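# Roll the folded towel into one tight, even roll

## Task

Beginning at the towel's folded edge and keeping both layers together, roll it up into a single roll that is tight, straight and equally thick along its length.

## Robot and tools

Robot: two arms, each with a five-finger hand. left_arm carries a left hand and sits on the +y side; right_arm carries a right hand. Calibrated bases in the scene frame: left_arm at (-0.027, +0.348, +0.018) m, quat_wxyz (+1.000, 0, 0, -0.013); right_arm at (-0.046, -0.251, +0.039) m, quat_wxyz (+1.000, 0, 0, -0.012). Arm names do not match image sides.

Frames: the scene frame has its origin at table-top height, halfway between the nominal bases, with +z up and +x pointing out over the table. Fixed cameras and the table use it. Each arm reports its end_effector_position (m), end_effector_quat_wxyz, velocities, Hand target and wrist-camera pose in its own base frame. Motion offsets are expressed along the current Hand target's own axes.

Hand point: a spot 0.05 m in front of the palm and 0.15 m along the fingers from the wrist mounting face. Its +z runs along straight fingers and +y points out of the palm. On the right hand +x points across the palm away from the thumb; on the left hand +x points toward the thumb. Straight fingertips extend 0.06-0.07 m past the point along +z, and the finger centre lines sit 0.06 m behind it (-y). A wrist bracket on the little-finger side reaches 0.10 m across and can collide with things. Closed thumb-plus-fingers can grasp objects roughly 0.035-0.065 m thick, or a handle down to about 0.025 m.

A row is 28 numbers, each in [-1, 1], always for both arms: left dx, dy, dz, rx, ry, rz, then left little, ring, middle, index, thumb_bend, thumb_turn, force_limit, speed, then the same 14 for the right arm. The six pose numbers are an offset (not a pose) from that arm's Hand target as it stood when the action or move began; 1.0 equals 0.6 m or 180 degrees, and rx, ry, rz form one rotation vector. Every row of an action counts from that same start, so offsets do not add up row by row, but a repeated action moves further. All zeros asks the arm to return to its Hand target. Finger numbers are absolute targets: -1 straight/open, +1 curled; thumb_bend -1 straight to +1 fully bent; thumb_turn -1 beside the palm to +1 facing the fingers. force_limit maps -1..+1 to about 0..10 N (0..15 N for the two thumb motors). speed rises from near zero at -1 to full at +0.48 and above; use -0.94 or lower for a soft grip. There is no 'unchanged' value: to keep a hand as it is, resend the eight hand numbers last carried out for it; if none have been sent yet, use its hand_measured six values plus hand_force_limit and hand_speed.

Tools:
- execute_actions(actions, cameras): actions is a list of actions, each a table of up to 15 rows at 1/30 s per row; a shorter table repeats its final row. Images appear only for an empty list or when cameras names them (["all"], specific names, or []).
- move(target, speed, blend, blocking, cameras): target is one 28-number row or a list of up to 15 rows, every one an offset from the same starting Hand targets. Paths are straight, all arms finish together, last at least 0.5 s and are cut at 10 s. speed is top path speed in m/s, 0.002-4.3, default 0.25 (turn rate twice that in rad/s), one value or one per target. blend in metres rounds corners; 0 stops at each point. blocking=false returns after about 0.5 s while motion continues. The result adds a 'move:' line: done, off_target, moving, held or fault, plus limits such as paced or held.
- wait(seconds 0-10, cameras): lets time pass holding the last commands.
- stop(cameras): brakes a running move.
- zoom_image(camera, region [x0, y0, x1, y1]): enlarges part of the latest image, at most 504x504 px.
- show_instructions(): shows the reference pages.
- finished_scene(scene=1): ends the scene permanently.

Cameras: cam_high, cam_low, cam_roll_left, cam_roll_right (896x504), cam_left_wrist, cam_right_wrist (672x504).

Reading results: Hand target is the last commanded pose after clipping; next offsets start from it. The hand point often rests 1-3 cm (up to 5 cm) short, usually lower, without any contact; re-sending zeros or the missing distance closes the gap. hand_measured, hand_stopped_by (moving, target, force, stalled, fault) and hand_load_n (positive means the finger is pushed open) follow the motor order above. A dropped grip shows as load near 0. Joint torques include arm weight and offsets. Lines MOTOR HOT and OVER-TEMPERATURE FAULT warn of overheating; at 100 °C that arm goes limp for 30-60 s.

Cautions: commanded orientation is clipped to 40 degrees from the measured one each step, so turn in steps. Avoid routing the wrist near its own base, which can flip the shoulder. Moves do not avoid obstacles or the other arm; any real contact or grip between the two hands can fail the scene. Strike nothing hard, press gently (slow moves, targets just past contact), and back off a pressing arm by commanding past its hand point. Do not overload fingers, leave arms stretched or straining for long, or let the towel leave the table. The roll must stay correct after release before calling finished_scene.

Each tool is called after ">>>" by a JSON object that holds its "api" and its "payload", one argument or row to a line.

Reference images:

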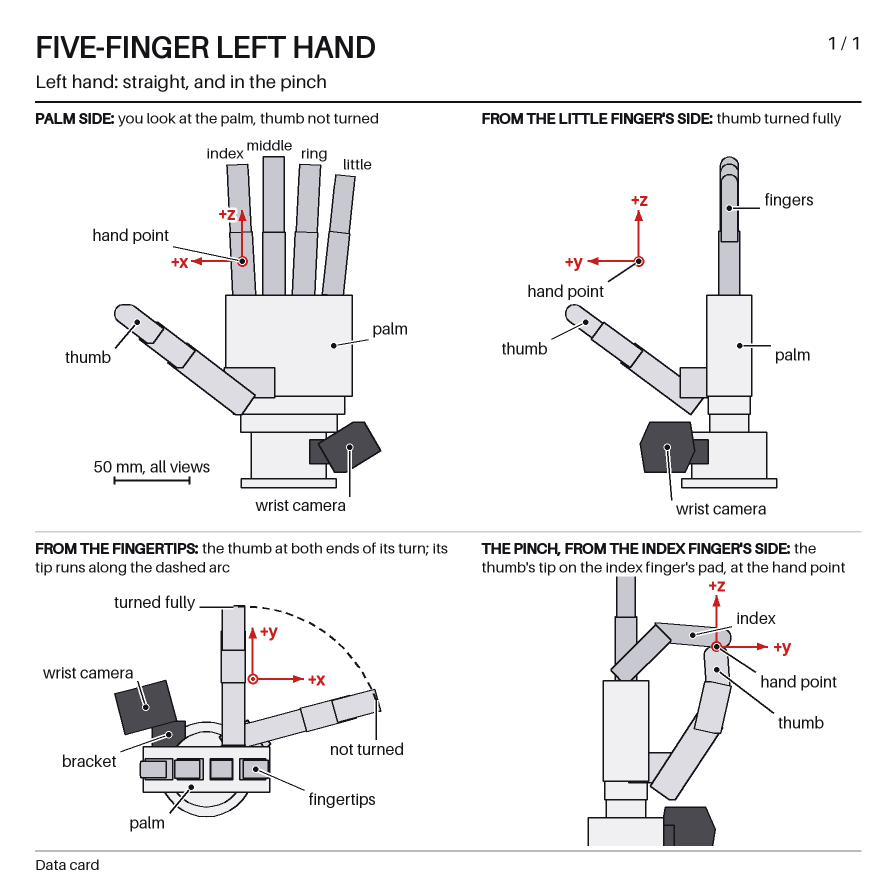

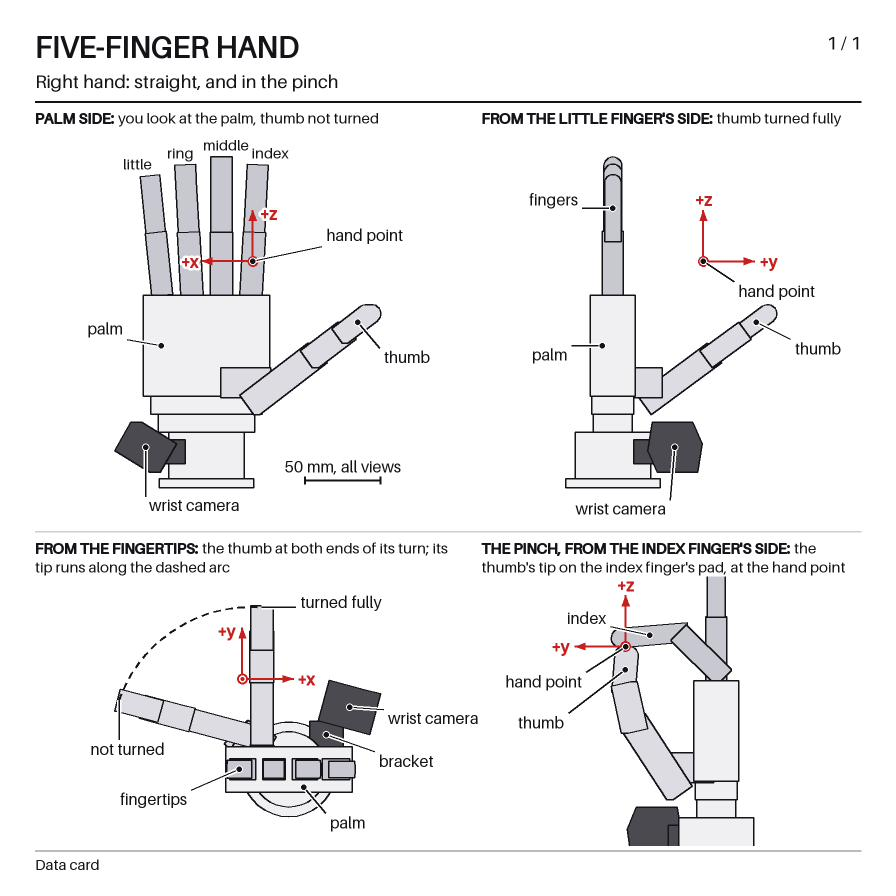

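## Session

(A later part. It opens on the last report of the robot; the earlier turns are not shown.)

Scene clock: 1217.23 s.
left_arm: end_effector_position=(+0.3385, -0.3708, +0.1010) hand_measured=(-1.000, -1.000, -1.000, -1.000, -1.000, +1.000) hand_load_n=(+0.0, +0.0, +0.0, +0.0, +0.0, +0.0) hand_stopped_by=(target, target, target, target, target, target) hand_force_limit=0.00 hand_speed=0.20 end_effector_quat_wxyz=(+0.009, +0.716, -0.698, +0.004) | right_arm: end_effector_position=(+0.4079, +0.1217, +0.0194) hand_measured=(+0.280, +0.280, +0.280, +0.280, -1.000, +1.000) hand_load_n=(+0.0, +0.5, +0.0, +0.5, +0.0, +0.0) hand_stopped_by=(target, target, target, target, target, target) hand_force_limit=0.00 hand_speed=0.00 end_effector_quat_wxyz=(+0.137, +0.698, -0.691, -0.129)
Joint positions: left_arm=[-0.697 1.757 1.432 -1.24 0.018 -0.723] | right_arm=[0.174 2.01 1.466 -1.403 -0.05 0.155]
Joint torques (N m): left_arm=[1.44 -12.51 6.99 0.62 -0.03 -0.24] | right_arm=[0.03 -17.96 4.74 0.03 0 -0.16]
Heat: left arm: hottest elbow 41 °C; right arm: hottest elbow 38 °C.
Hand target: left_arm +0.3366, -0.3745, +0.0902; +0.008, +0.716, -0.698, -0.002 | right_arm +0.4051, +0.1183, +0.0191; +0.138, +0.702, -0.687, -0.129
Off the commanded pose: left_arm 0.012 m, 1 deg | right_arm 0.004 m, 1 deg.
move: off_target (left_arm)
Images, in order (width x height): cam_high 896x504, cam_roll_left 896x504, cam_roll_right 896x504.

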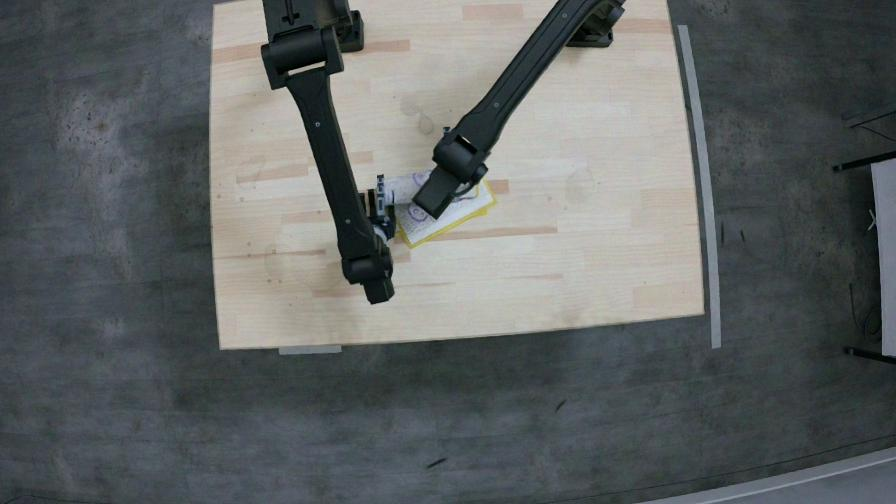

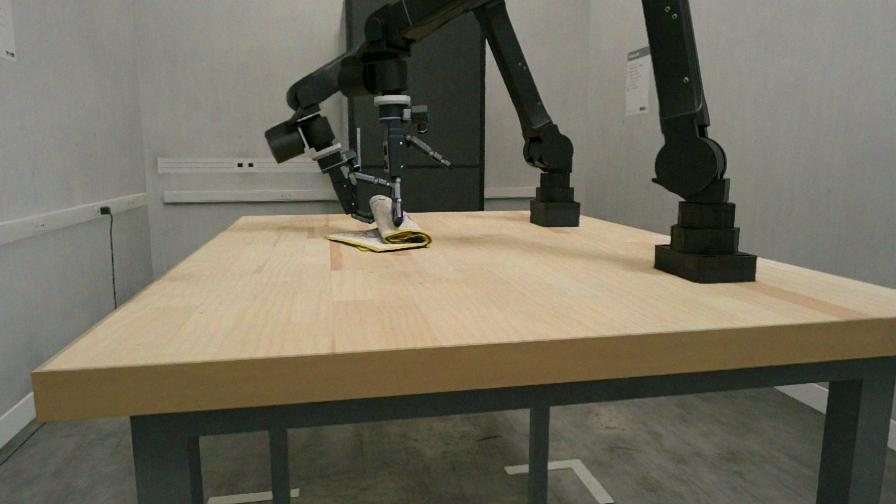

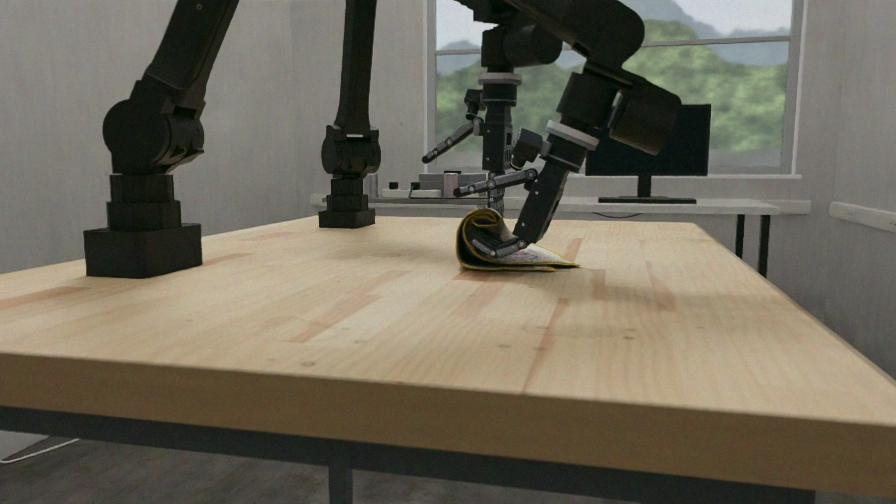

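>>> {"api": "move", "payload": {
  "target": [0, 0, 0, 0, 0, 0, -1, -1, -1, -1, -1, 1, 0, 0.2, 0.12, 0, 0, 0, 0, 0, 0.28, 0.28, 0.28, 0.28, -1, 1, 0, 0],
  "speed": 0.08,
  "cameras": ["cam_high", "cam_roll_left", "cam_roll_right", "cam_right_wrist"]
}}

>>> {"api": "zoom_image", "payload": {
  "camera": "cam_high",
  "region": [330, 130, 530, 260]
}}

Scene clock: 1219.70 s.
left_arm: end_effector_position=(+0.3385, -0.3708, +0.1010) hand_measured=(-1.000, -1.000, -1.000, -1.000, -1.000, +1.000) hand_load_n=(-0.5, +0.0, +0.0, +0.0, +0.0, +0.0) hand_stopped_by=(target, target, target, target, target, target) hand_force_limit=0.00 hand_speed=0.20 end_effector_quat_wxyz=(+0.009, +0.716, -0.698, +0.004) | right_arm: end_effector_position=(+0.4090, +0.0497, +0.0210) hand_measured=(+0.280, +0.280, +0.280, +0.280, -1.000, +1.000) hand_load_n=(+0.0, +0.0, +0.0, +0.0, +0.0, +0.0) hand_stopped_by=(target, target, target, target, target, target) hand_force_limit=0.00 hand_speed=0.00 end_effector_quat_wxyz=(+0.139, +0.698, -0.690, -0.129)
Joint positions: left_arm=[-0.697 1.757 1.432 -1.24 0.018 -0.723] | right_arm=[0.042 1.996 1.446 -1.403 0 0.031]
Joint torques (N m): left_arm=[1.55 -12.57 6.98 0.64 -0.03 -0.23] | right_arm=[-0.09 -17.85 4.7 0.02 0.06 -0.16]
Heat: left arm: hottest elbow 42 °C; right arm: hottest elbow 38 °C.
Hand target: left_arm +0.3366, -0.3745, +0.0902; +0.008, +0.716, -0.698, -0.002 | right_arm +0.4067, +0.0464, +0.0196; +0.138, +0.702, -0.687, -0.129
Off the commanded pose: left_arm 0.012 m, 1 deg | right_arm 0.004 m, 1 deg.
move: off_target (left_arm)
Images, in order (width x height): cam_high 896x504, cam_roll_left 896x504, cam_roll_right 896x504, cam_right_wrist 672x504.

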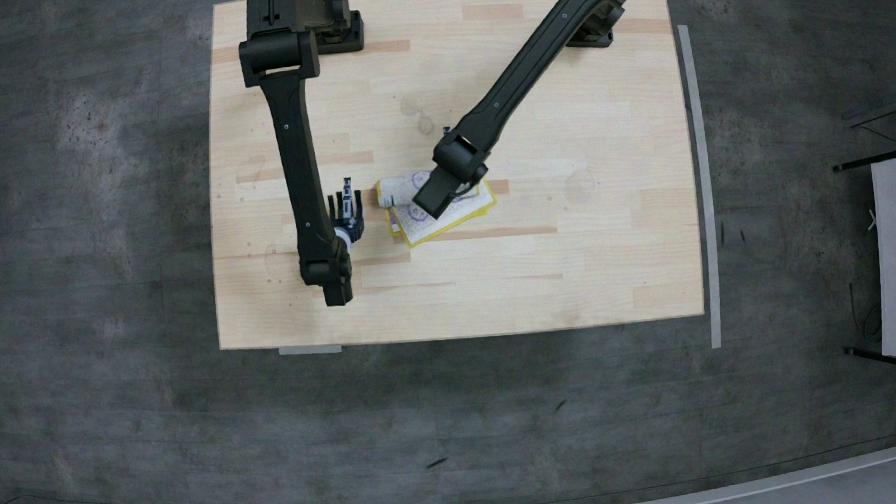

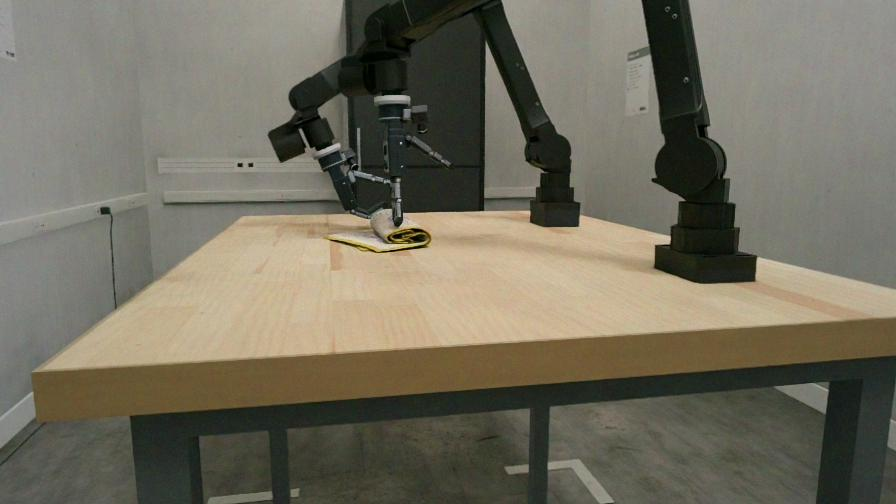

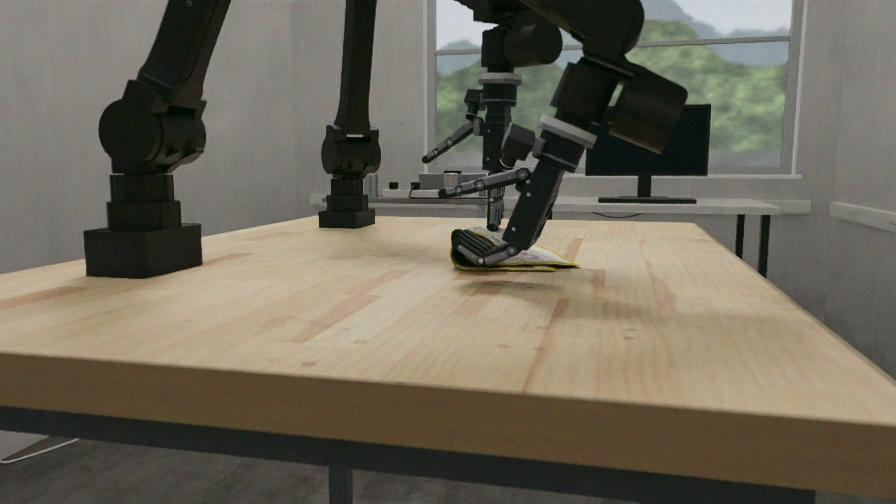

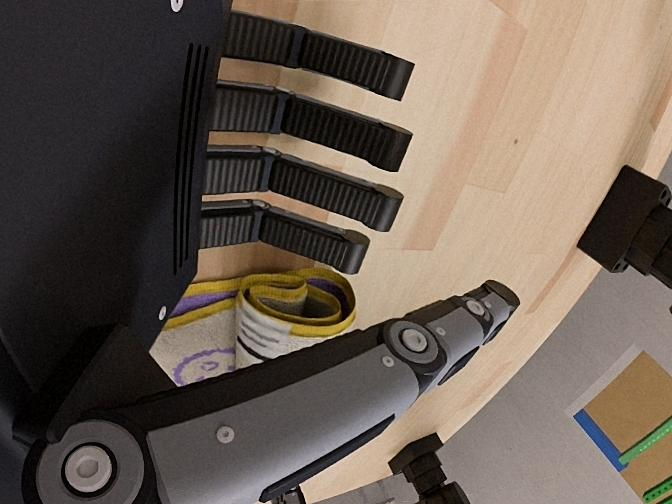

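Scaled by 2.520 from the camera's 896x504 image, which has a finer 1280x720 frame.

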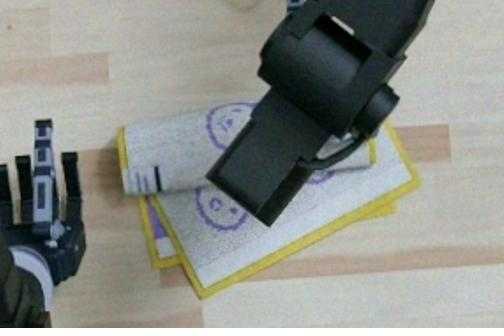

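>>> {"api": "move", "payload": {
  "target": [
    [0, 0, -0.03, 0, 0, 0, -1, -1, -1, -1, -1, 1, 0, 0.2, 0, 0.0342, -0.094, 0, 0, 0, 0.28, 0.28, 0.28, 0.28, -1, 1, 0, 0],
    [0, 0, -0.15, 0, 0, 0, -1, -1, -1, -1, -1, 1, 0, 0.2, 0, 0.0342, -0.094, 0, 0, 0, 0.28, 0.28, 0.28, 0.28, -1, 1, 0, 0],
    [-0.15, 0.12, -0.15, 0, 0, 0, -1, -1, -1, -1, -1, 1, 0, 0.2, 0, 0.0342, -0.094, 0, 0, 0, 0.28, 0.28, 0.28, 0.28, -1, 1, 0, 0]
  ],
  "speed": [0.04, 0.15, 0.2],
  "cameras": ["cam_high", "cam_low", "cam_roll_left", "cam_roll_right"]
}}

>>> {"api": "zoom_image", "payload": {
  "camera": "cam_high",
  "region": [330, 130, 530, 260]
}}

>>> {"api": "zoom_image", "payload": {
  "camera": "cam_roll_left",
  "region": [310, 170, 490, 280]
}}

>>> {"api": "zoom_image", "payload": {
  "camera": "cam_roll_right",
  "region": [400, 170, 600, 290]
}}

Scene clock: 1226.40 s.
left_arm: end_effector_position=(+0.2604, -0.2886, +0.1784) hand_measured=(-1.000, -1.000, -1.000, -1.000, -1.000, +1.000) hand_load_n=(+0.0, +0.0, +0.0, +0.0, +0.0, +0.0) hand_stopped_by=(target, target, target, target, target, target) hand_force_limit=0.00 hand_speed=0.20 end_effector_quat_wxyz=(+0.010, +0.716, -0.698, -0.011) | right_arm: end_effector_position=(+0.3966, +0.0491, +0.0704) hand_measured=(+0.280, +0.280, +0.280, +0.280, -1.000, +1.000) hand_load_n=(+0.0, +0.0, +0.0, +0.0, +0.0, +0.0) hand_stopped_by=(target, target, target, target, target, target) hand_force_limit=0.00 hand_speed=0.00 end_effector_quat_wxyz=(+0.147, +0.697, -0.689, -0.137)
Joint positions: left_arm=[-0.667 1.442 1.258 -1.411 0.017 -0.692] | right_arm=[0.042 1.922 1.463 -1.517 0 0.031]
Joint torques (N m): left_arm=[2.96 -10.81 7.2 0.57 -0.03 -0.11] | right_arm=[0.03 -16.79 8.34 -0.75 0.02 -0.13]
Heat: left arm: hottest elbow 42 °C; right arm: hottest elbow 39 °C.
Hand target: left_arm +0.2636, -0.2857, +0.1805; +0.008, +0.716, -0.698, -0.002 | right_arm +0.4086, +0.0469, +0.0797; +0.138, +0.702, -0.687, -0.129
Off the commanded pose: left_arm 0.005 m, 1 deg | right_arm 0.015 m, 2 deg.
move: off_target (right_arm)
Images, in order (width x height): cam_high 896x504, cam_low 896x504, cam_roll_left 896x504, cam_roll_right 896x504.

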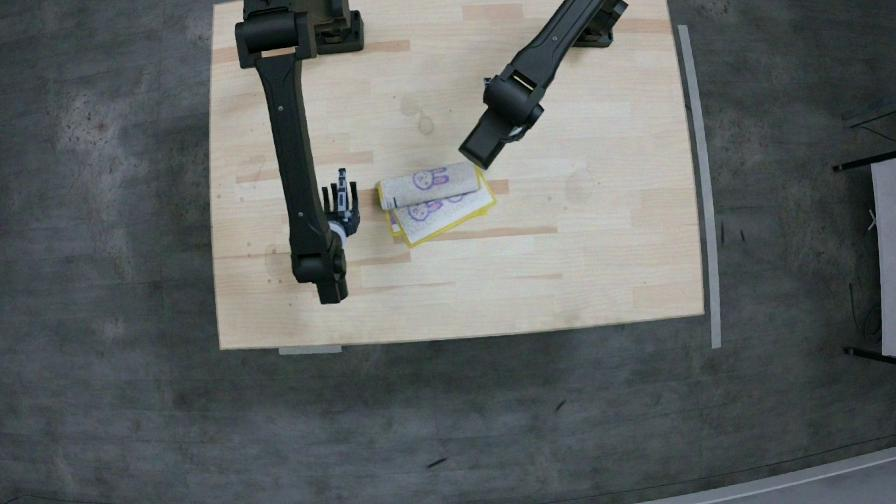

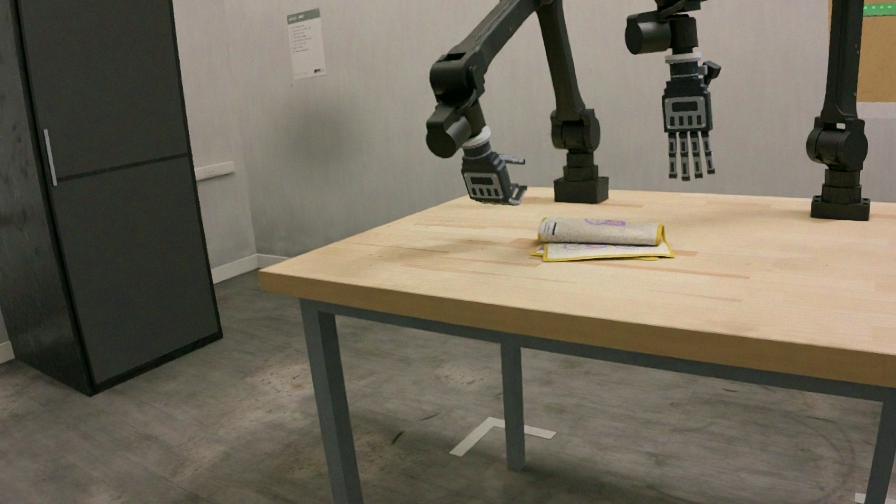

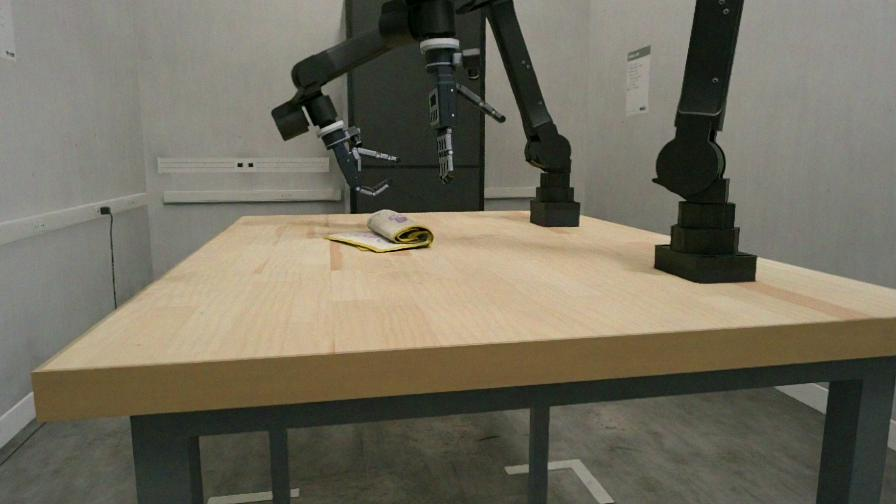

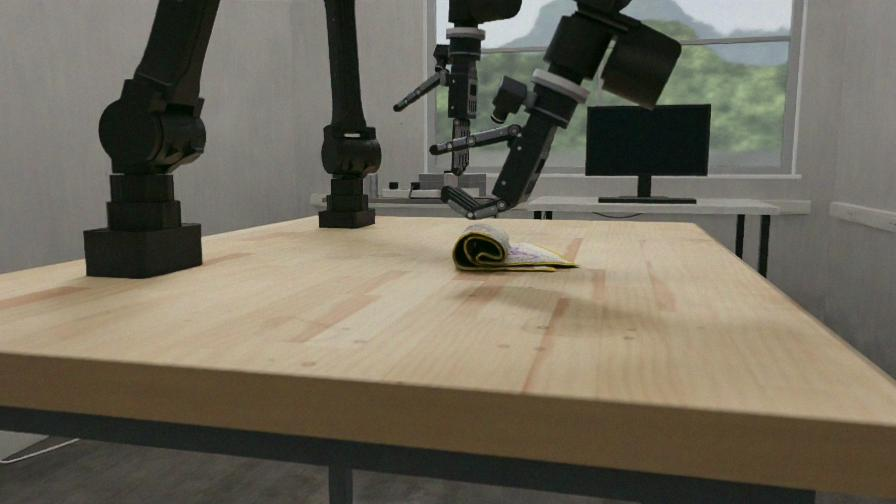

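Scaled by 2.520 from the camera's 896x504 image, which has a finer 1280x720 frame.

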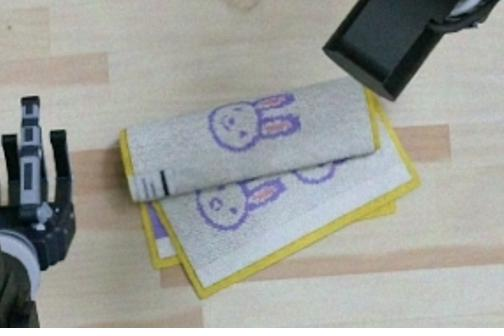

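Scaled by 2.800 from the camera's 896x504 image, which has a finer 1280x720 frame.

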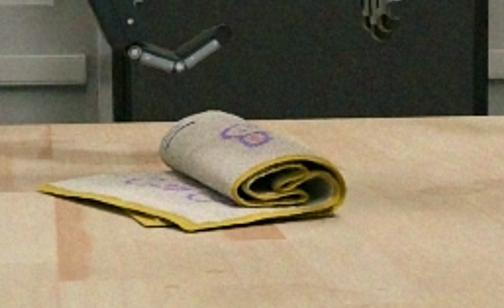

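Scaled by 2.520 from the camera's 896x504 image, which has a finer 1280x720 frame.

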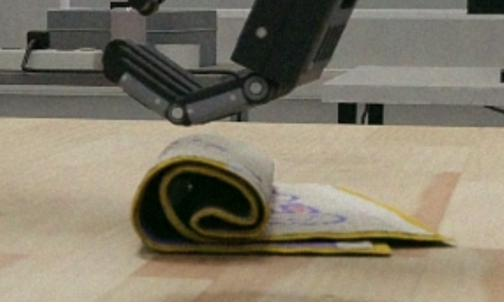

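>>> {"api": "move", "payload": {
  "target": [
    [0, 0, 0, 0, 0, 0, -1, -1, -1, -1, -1, 1, 0, 0.2, 0, 0.0313, -0.077, 0, 0, 0, 0.28, 0.28, 0.28, 0.28, -1, 1, 0, 0.2],
    [0, 0, 0, 0, 0, 0, -1, -1, -1, -1, -1, 1, 0, 0.2, -0.243, -0.0105, -0.0941, 0.122, 0, 0, -1, -1, -1, -1, -1, 1, 0, 0.2]
  ],
  "speed": 0.2,
  "cameras": []
}}

>>> {"api": "move", "payload": {
  "target": [0, 0, 0, 0, 0, 0, -1, -1, -1, -1, -1, 1, 0, 0.2, 0, 0, 0, 0, 0, -0.1306, -1, -1, -1, -1, -1, 1, 0, 0.2],
  "speed": 0.2,
  "cameras": ["cam_high", "cam_roll_right", "cam_right_wrist"]
}}

>>> {"api": "zoom_image", "payload": {
  "camera": "cam_high",
  "region": [330, 130, 530, 260]
}}

Scene clock: 1244.37 s.
left_arm: end_effector_position=(+0.2604, -0.2886, +0.1784) hand_measured=(-1.000, -1.000, -1.000, -1.000, -1.000, +1.000) hand_load_n=(+0.0, +0.0, +0.0, +0.0, +0.0, +0.0) hand_stopped_by=(target, target, target, target, target, target) hand_force_limit=0.00 hand_speed=0.20 end_effector_quat_wxyz=(+0.010, +0.716, -0.698, -0.011) | right_arm: end_effector_position=(+0.4337, +0.1933, +0.1329) hand_measured=(-1.000, -1.000, -1.000, -1.000, -1.000, +1.000) hand_load_n=(+0.0, +0.0, +0.0, -0.5, +0.0, +0.0) hand_stopped_by=(target, target, target, target, target, target) hand_force_limit=0.00 hand_speed=0.20 end_effector_quat_wxyz=(+0.000, +0.720, -0.694, +0.003)
Joint positions: left_arm=[-0.667 1.442 1.258 -1.411 0.017 -0.692] | right_arm=[0.324 1.733 1.49 -1.325 0.006 0.288]
Joint torques (N m): left_arm=[2.84 -10.81 7.2 0.58 -0.03 -0.08] | right_arm=[0.56 -15.79 6.01 0.85 0.03 0.14]
Heat: left arm: hottest elbow 42 °C; right arm: hottest elbow 40 °C.
Hand target: left_arm +0.2636, -0.2857, +0.1805; +0.008, +0.716, -0.698, -0.002 | right_arm +0.4320, +0.1936, +0.1287; +0.001, +0.715, -0.699, +0.004
Off the commanded pose: left_arm 0.005 m, 1 deg | right_arm 0.005 m, 1 deg.
move: done
No camera images: "cameras" was empty.

Scene clock: 1246.27 s.
left_arm: end_effector_position=(+0.2604, -0.2886, +0.1784) hand_measured=(-1.000, -1.000, -1.000, -1.000, -1.000, +1.000) hand_load_n=(+0.0, +0.0, +0.0, +0.0, +0.0, +0.0) hand_stopped_by=(target, target, target, target, target, target) hand_force_limit=0.00 hand_speed=0.20 end_effector_quat_wxyz=(+0.010, +0.716, -0.698, -0.011) | right_arm: end_effector_position=(+0.4211, +0.1868, +0.1265) hand_measured=(-1.000, -1.000, -1.000, -1.000, -1.000, +1.000) hand_load_n=(+0.0, +0.0, -0.5, +0.0, +0.0, +0.0) hand_stopped_by=(target, target, target, target, target, target) hand_force_limit=0.00 hand_speed=0.20 end_effector_quat_wxyz=(+0.007, +0.836, -0.548, -0.001)
Joint positions: left_arm=[-0.667 1.442 1.258 -1.411 0.017 -0.692] | right_arm=[0.361 1.748 1.49 -1.325 0.007 -0.049]
Joint torques (N m): left_arm=[2.9 -10.75 7.21 0.54 -0.03 -0.08] | right_arm=[1.49 -14.33 9.46 0.39 0.07 -0.14]
Heat: left arm: hottest elbow 42 °C; right arm: hottest elbow 40 °C.
Hand target: left_arm +0.2636, -0.2857, +0.1805; +0.008, +0.716, -0.698, -0.002 | right_arm +0.4320, +0.1936, +0.1287; +0.002, +0.843, -0.539, +0.004
Off the commanded pose: left_arm 0.005 m, 1 deg | right_arm 0.013 m, 2 deg.
move: off_target (right_arm)
Images, in order (width x height): cam_high 896x504, cam_roll_right 896x504, cam_right_wrist 672x504.

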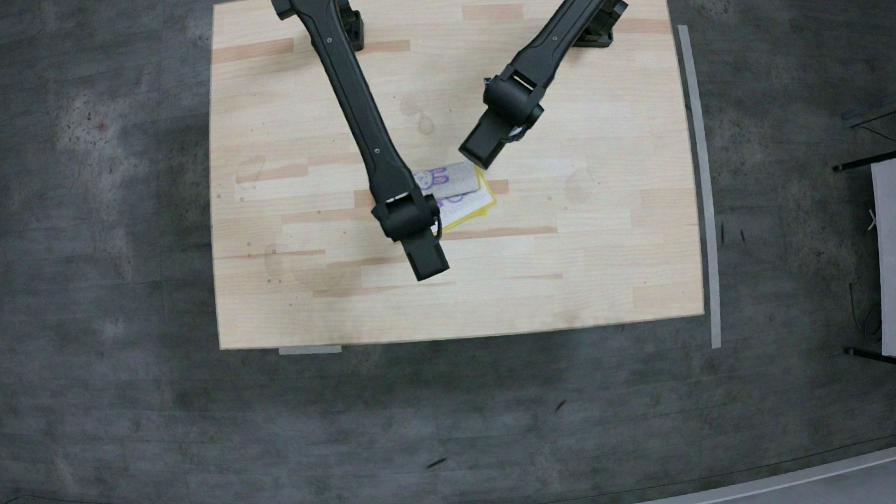

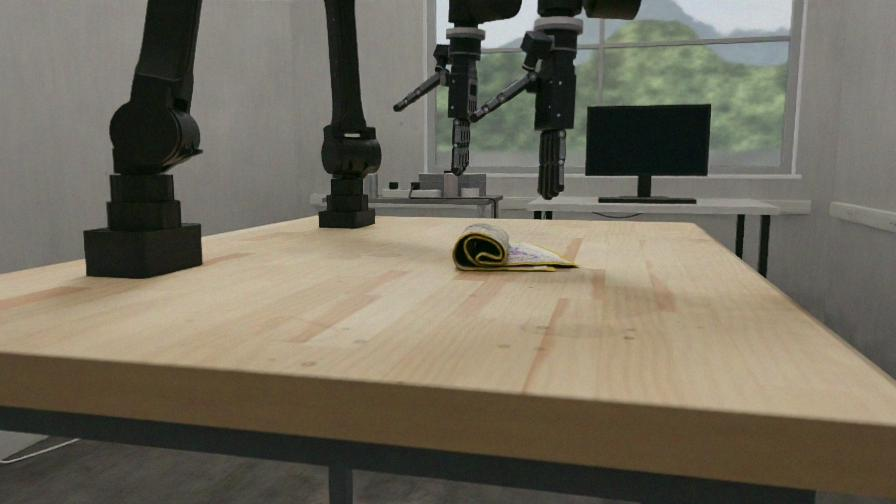

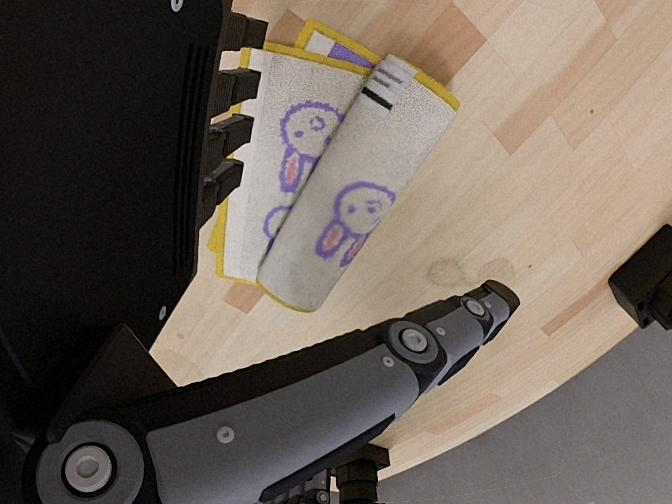

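Scaled by 2.520 from the camera's 896x504 image, which has a finer 1280x720 frame.

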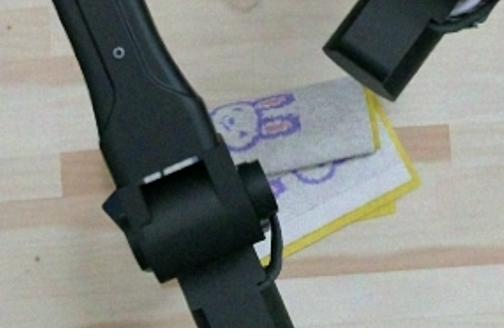

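>>> {"api": "move", "payload": {
  "target": [0, 0, 0, 0, 0, 0, -1, -1, -1, -1, -1, 1, 0, 0.2, 0, 0, 0.0967, 0, 0, 0, -1, -1, -1, -1, -1, 1, 0, 0.2],
  "speed": 0.15,
  "cameras": ["cam_high", "cam_low", "cam_roll_right", "cam_right_wrist"]
}}

>>> {"api": "zoom_image", "payload": {
  "camera": "cam_low",
  "region": [500, 140, 720, 290]
}}

>>> {"api": "zoom_image", "payload": {
  "camera": "cam_roll_right",
  "region": [430, 160, 630, 290]
}}

Scene clock: 1248.67 s.
left_arm: end_effector_position=(+0.2604, -0.2886, +0.1784) hand_measured=(-1.000, -1.000, -1.000, -1.000, -1.000, +1.000) hand_load_n=(+0.0, +0.0, +0.0, +0.0, -0.5, +0.0) hand_stopped_by=(target, target, target, target, target, target) hand_force_limit=0.00 hand_speed=0.20 end_effector_quat_wxyz=(+0.010, +0.716, -0.698, -0.011) | right_arm: end_effector_position=(+0.4339, +0.1915, +0.0802) hand_measured=(-1.000, -1.000, -1.000, -1.000, -1.000, +1.000) hand_load_n=(+0.0, +0.0, +0.0, +0.0, +0.0, +0.0) hand_stopped_by=(target, target, target, target, target, target) hand_force_limit=0.00 hand_speed=0.20 end_effector_quat_wxyz=(-0.002, +0.837, -0.548, +0.006)
Joint positions: left_arm=[-0.667 1.442 1.258 -1.411 0.017 -0.692] | right_arm=[0.361 1.802 1.443 -1.2 0.007 -0.051]
Joint torques (N m): left_arm=[2.9 -10.7 7.21 0.54 -0.02 -0.09] | right_arm=[1.55 -14.97 6.3 0.91 0.04 -0.15]
Heat: left arm: hottest elbow 42 °C; right arm: hottest elbow 40 °C.
Hand target: left_arm +0.2636, -0.2857, +0.1805; +0.008, +0.716, -0.698, -0.002 | right_arm +0.4323, +0.1931, +0.0707; +0.002, +0.843, -0.539, +0.004
Off the commanded pose: left_arm 0.005 m, 1 deg | right_arm 0.010 m, 1 deg.
move: done
Images, in order (width x height): cam_high 896x504, cam_low 896x504, cam_roll_right 896x504, cam_right_wrist 672x504.

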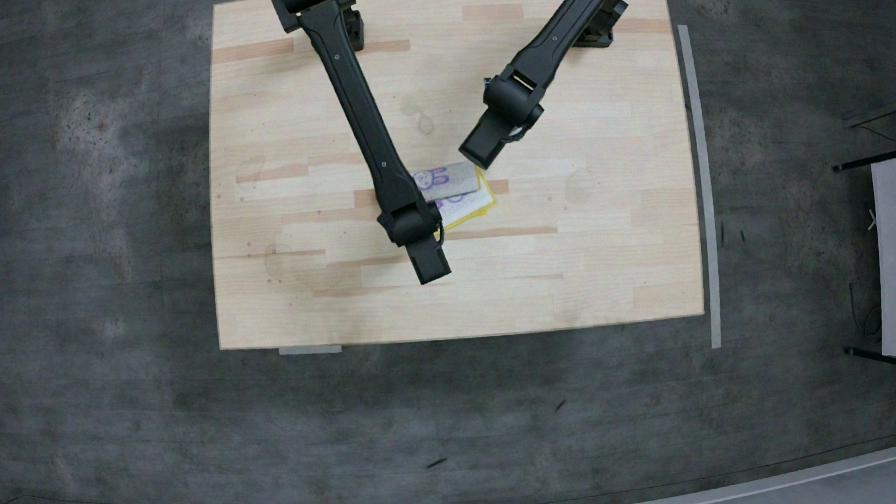

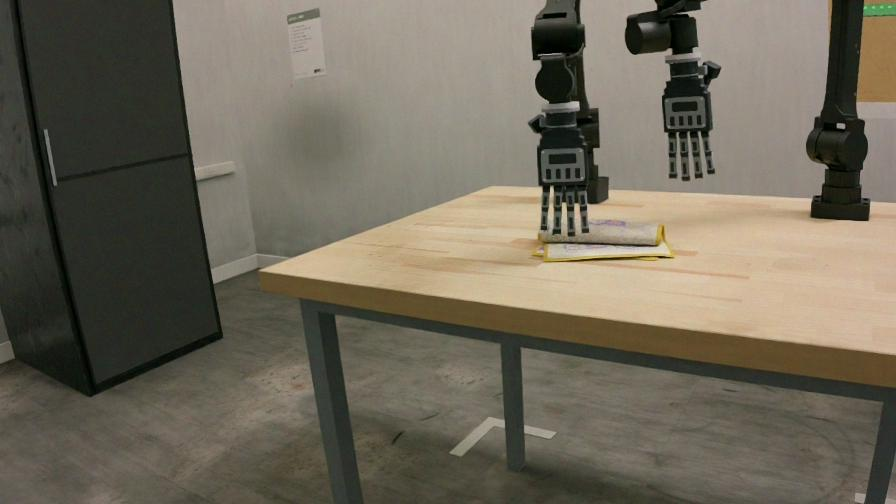

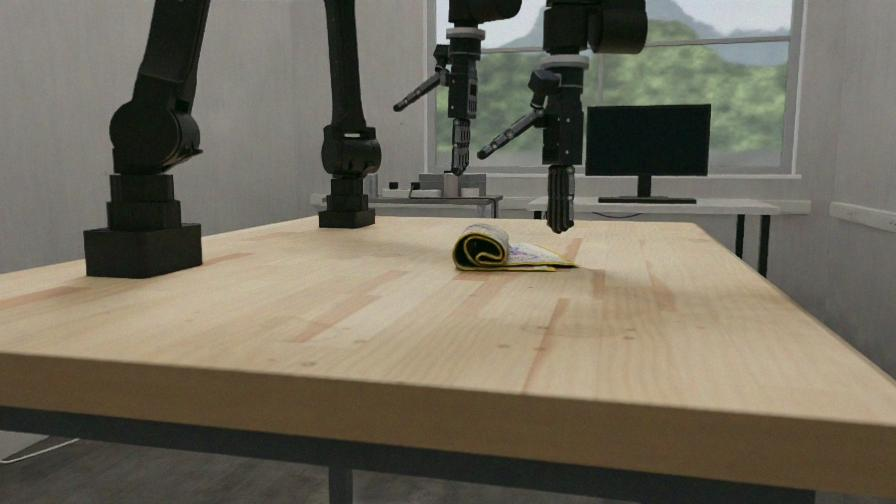

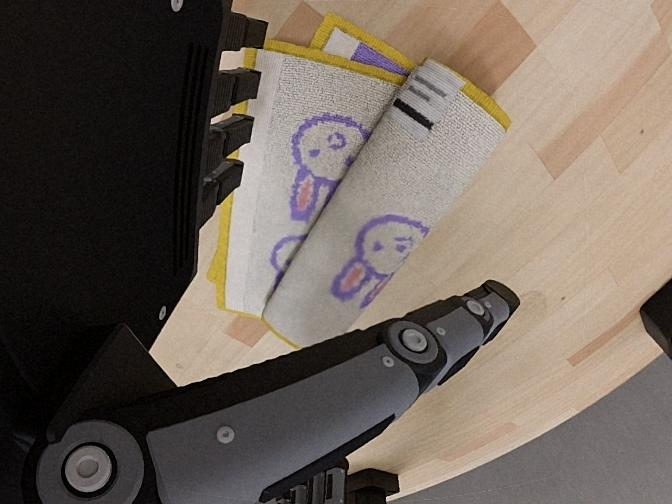

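Scaled by 2.291 from the camera's 896x504 image, which has a finer 1280x720 frame.

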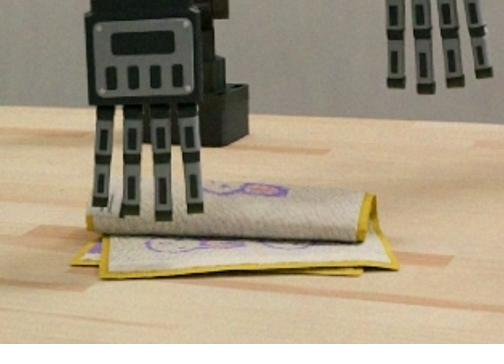

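Scaled by 2.520 from the camera's 896x504 image, which has a finer 1280x720 frame.

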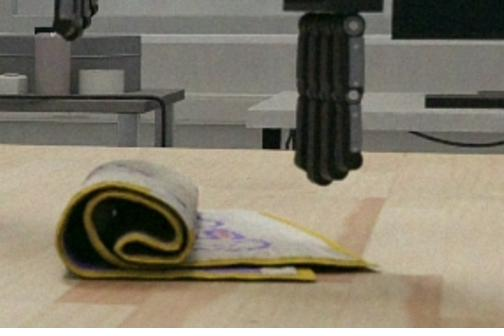

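>>> {"api": "move", "payload": {
  "target": [0, 0, 0, 0, 0, 0, -1, -1, -1, -1, -1, 1, 0, 0.2, 0, 0, 0.0678, 0, 0, 0, -1, -1, -1, -1, -1, 1, 0, 0.2],
  "speed": 0.1,
  "cameras": ["cam_low", "cam_roll_right", "cam_right_wrist"]
}}

>>> {"api": "zoom_image", "payload": {
  "camera": "cam_low",
  "region": [500, 180, 720, 290]
}}

>>> {"api": "zoom_image", "payload": {
  "camera": "cam_roll_right",
  "region": [430, 180, 630, 290]
}}

Scene clock: 1251.60 s.
left_arm: end_effector_position=(+0.2604, -0.2886, +0.1784) hand_measured=(-1.000, -1.000, -1.000, -1.000, -1.000, +1.000) hand_load_n=(+0.0, +0.0, +0.0, +0.0, +0.0, -0.5) hand_stopped_by=(target, target, target, target, target, target) hand_force_limit=0.00 hand_speed=0.20 end_effector_quat_wxyz=(+0.010, +0.716, -0.698, -0.011) | right_arm: end_effector_position=(+0.4351, +0.1919, +0.0428) hand_measured=(-1.000, -1.000, -1.000, -1.000, -1.000, +1.000) hand_load_n=(+0.0, +0.0, -0.5, +0.0, +0.0, +0.0) hand_stopped_by=(target, target, target, target, target, target) hand_force_limit=0.00 hand_speed=0.20 end_effector_quat_wxyz=(-0.004, +0.837, -0.547, +0.007)
Joint positions: left_arm=[-0.667 1.442 1.258 -1.411 0.017 -0.692] | right_arm=[0.361 1.84 1.392 -1.107 0.007 -0.052]
Joint torques (N m): left_arm=[2.84 -10.87 7.2 0.57 -0.04 -0.08] | right_arm=[0.56 -14.33 5.86 1.02 0.03 -0.17]
Heat: left arm: hottest elbow 42 °C; right arm: hottest elbow 40 °C.
Hand target: left_arm +0.2636, -0.2857, +0.1805; +0.008, +0.716, -0.698, -0.002 | right_arm +0.4323, +0.1928, +0.0300; +0.002, +0.843, -0.539, +0.004
Off the commanded pose: left_arm 0.005 m, 1 deg | right_arm 0.013 m, 1 deg.
move: off_target (right_arm)
Images, in order (width x height): cam_low 896x504, cam_roll_right 896x504, cam_right_wrist 672x504.

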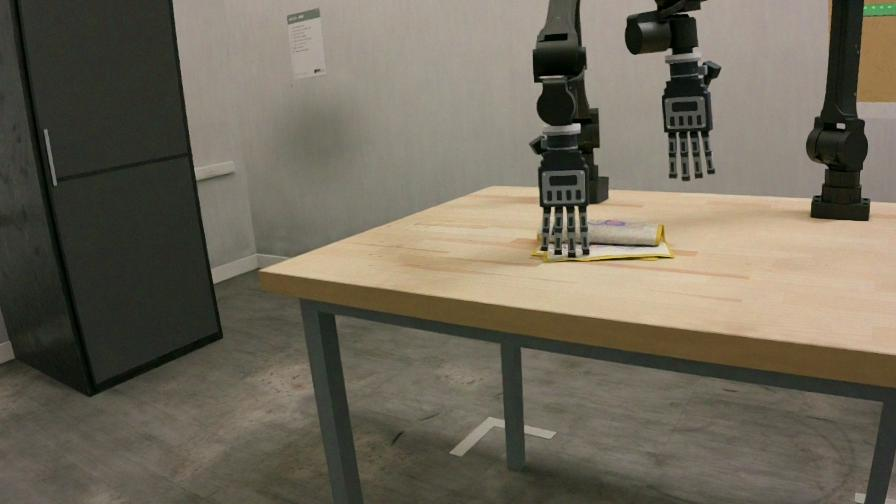

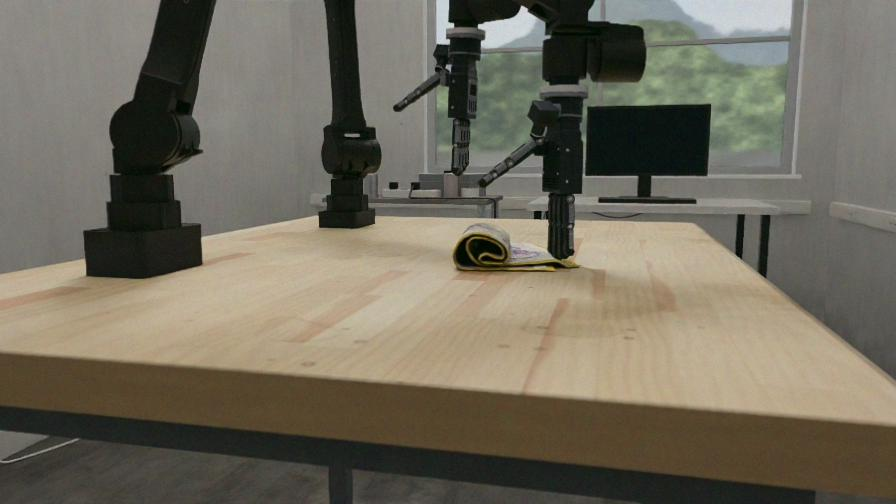

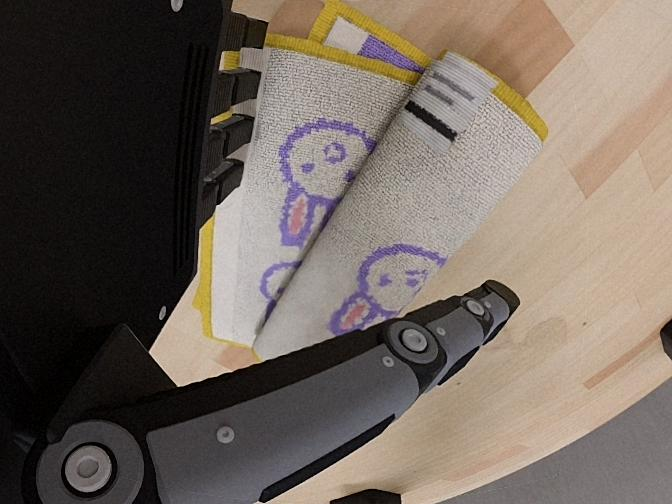

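Scaled by 2.291 from the camera's 896x504 image, which has a finer 1280x720 frame.

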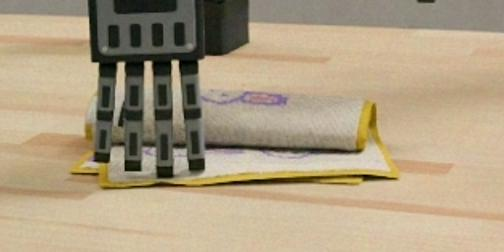

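Scaled by 2.520 from the camera's 896x504 image, which has a finer 1280x720 frame.

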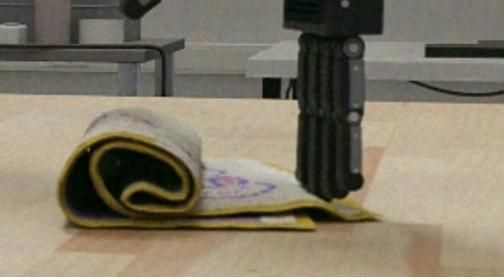

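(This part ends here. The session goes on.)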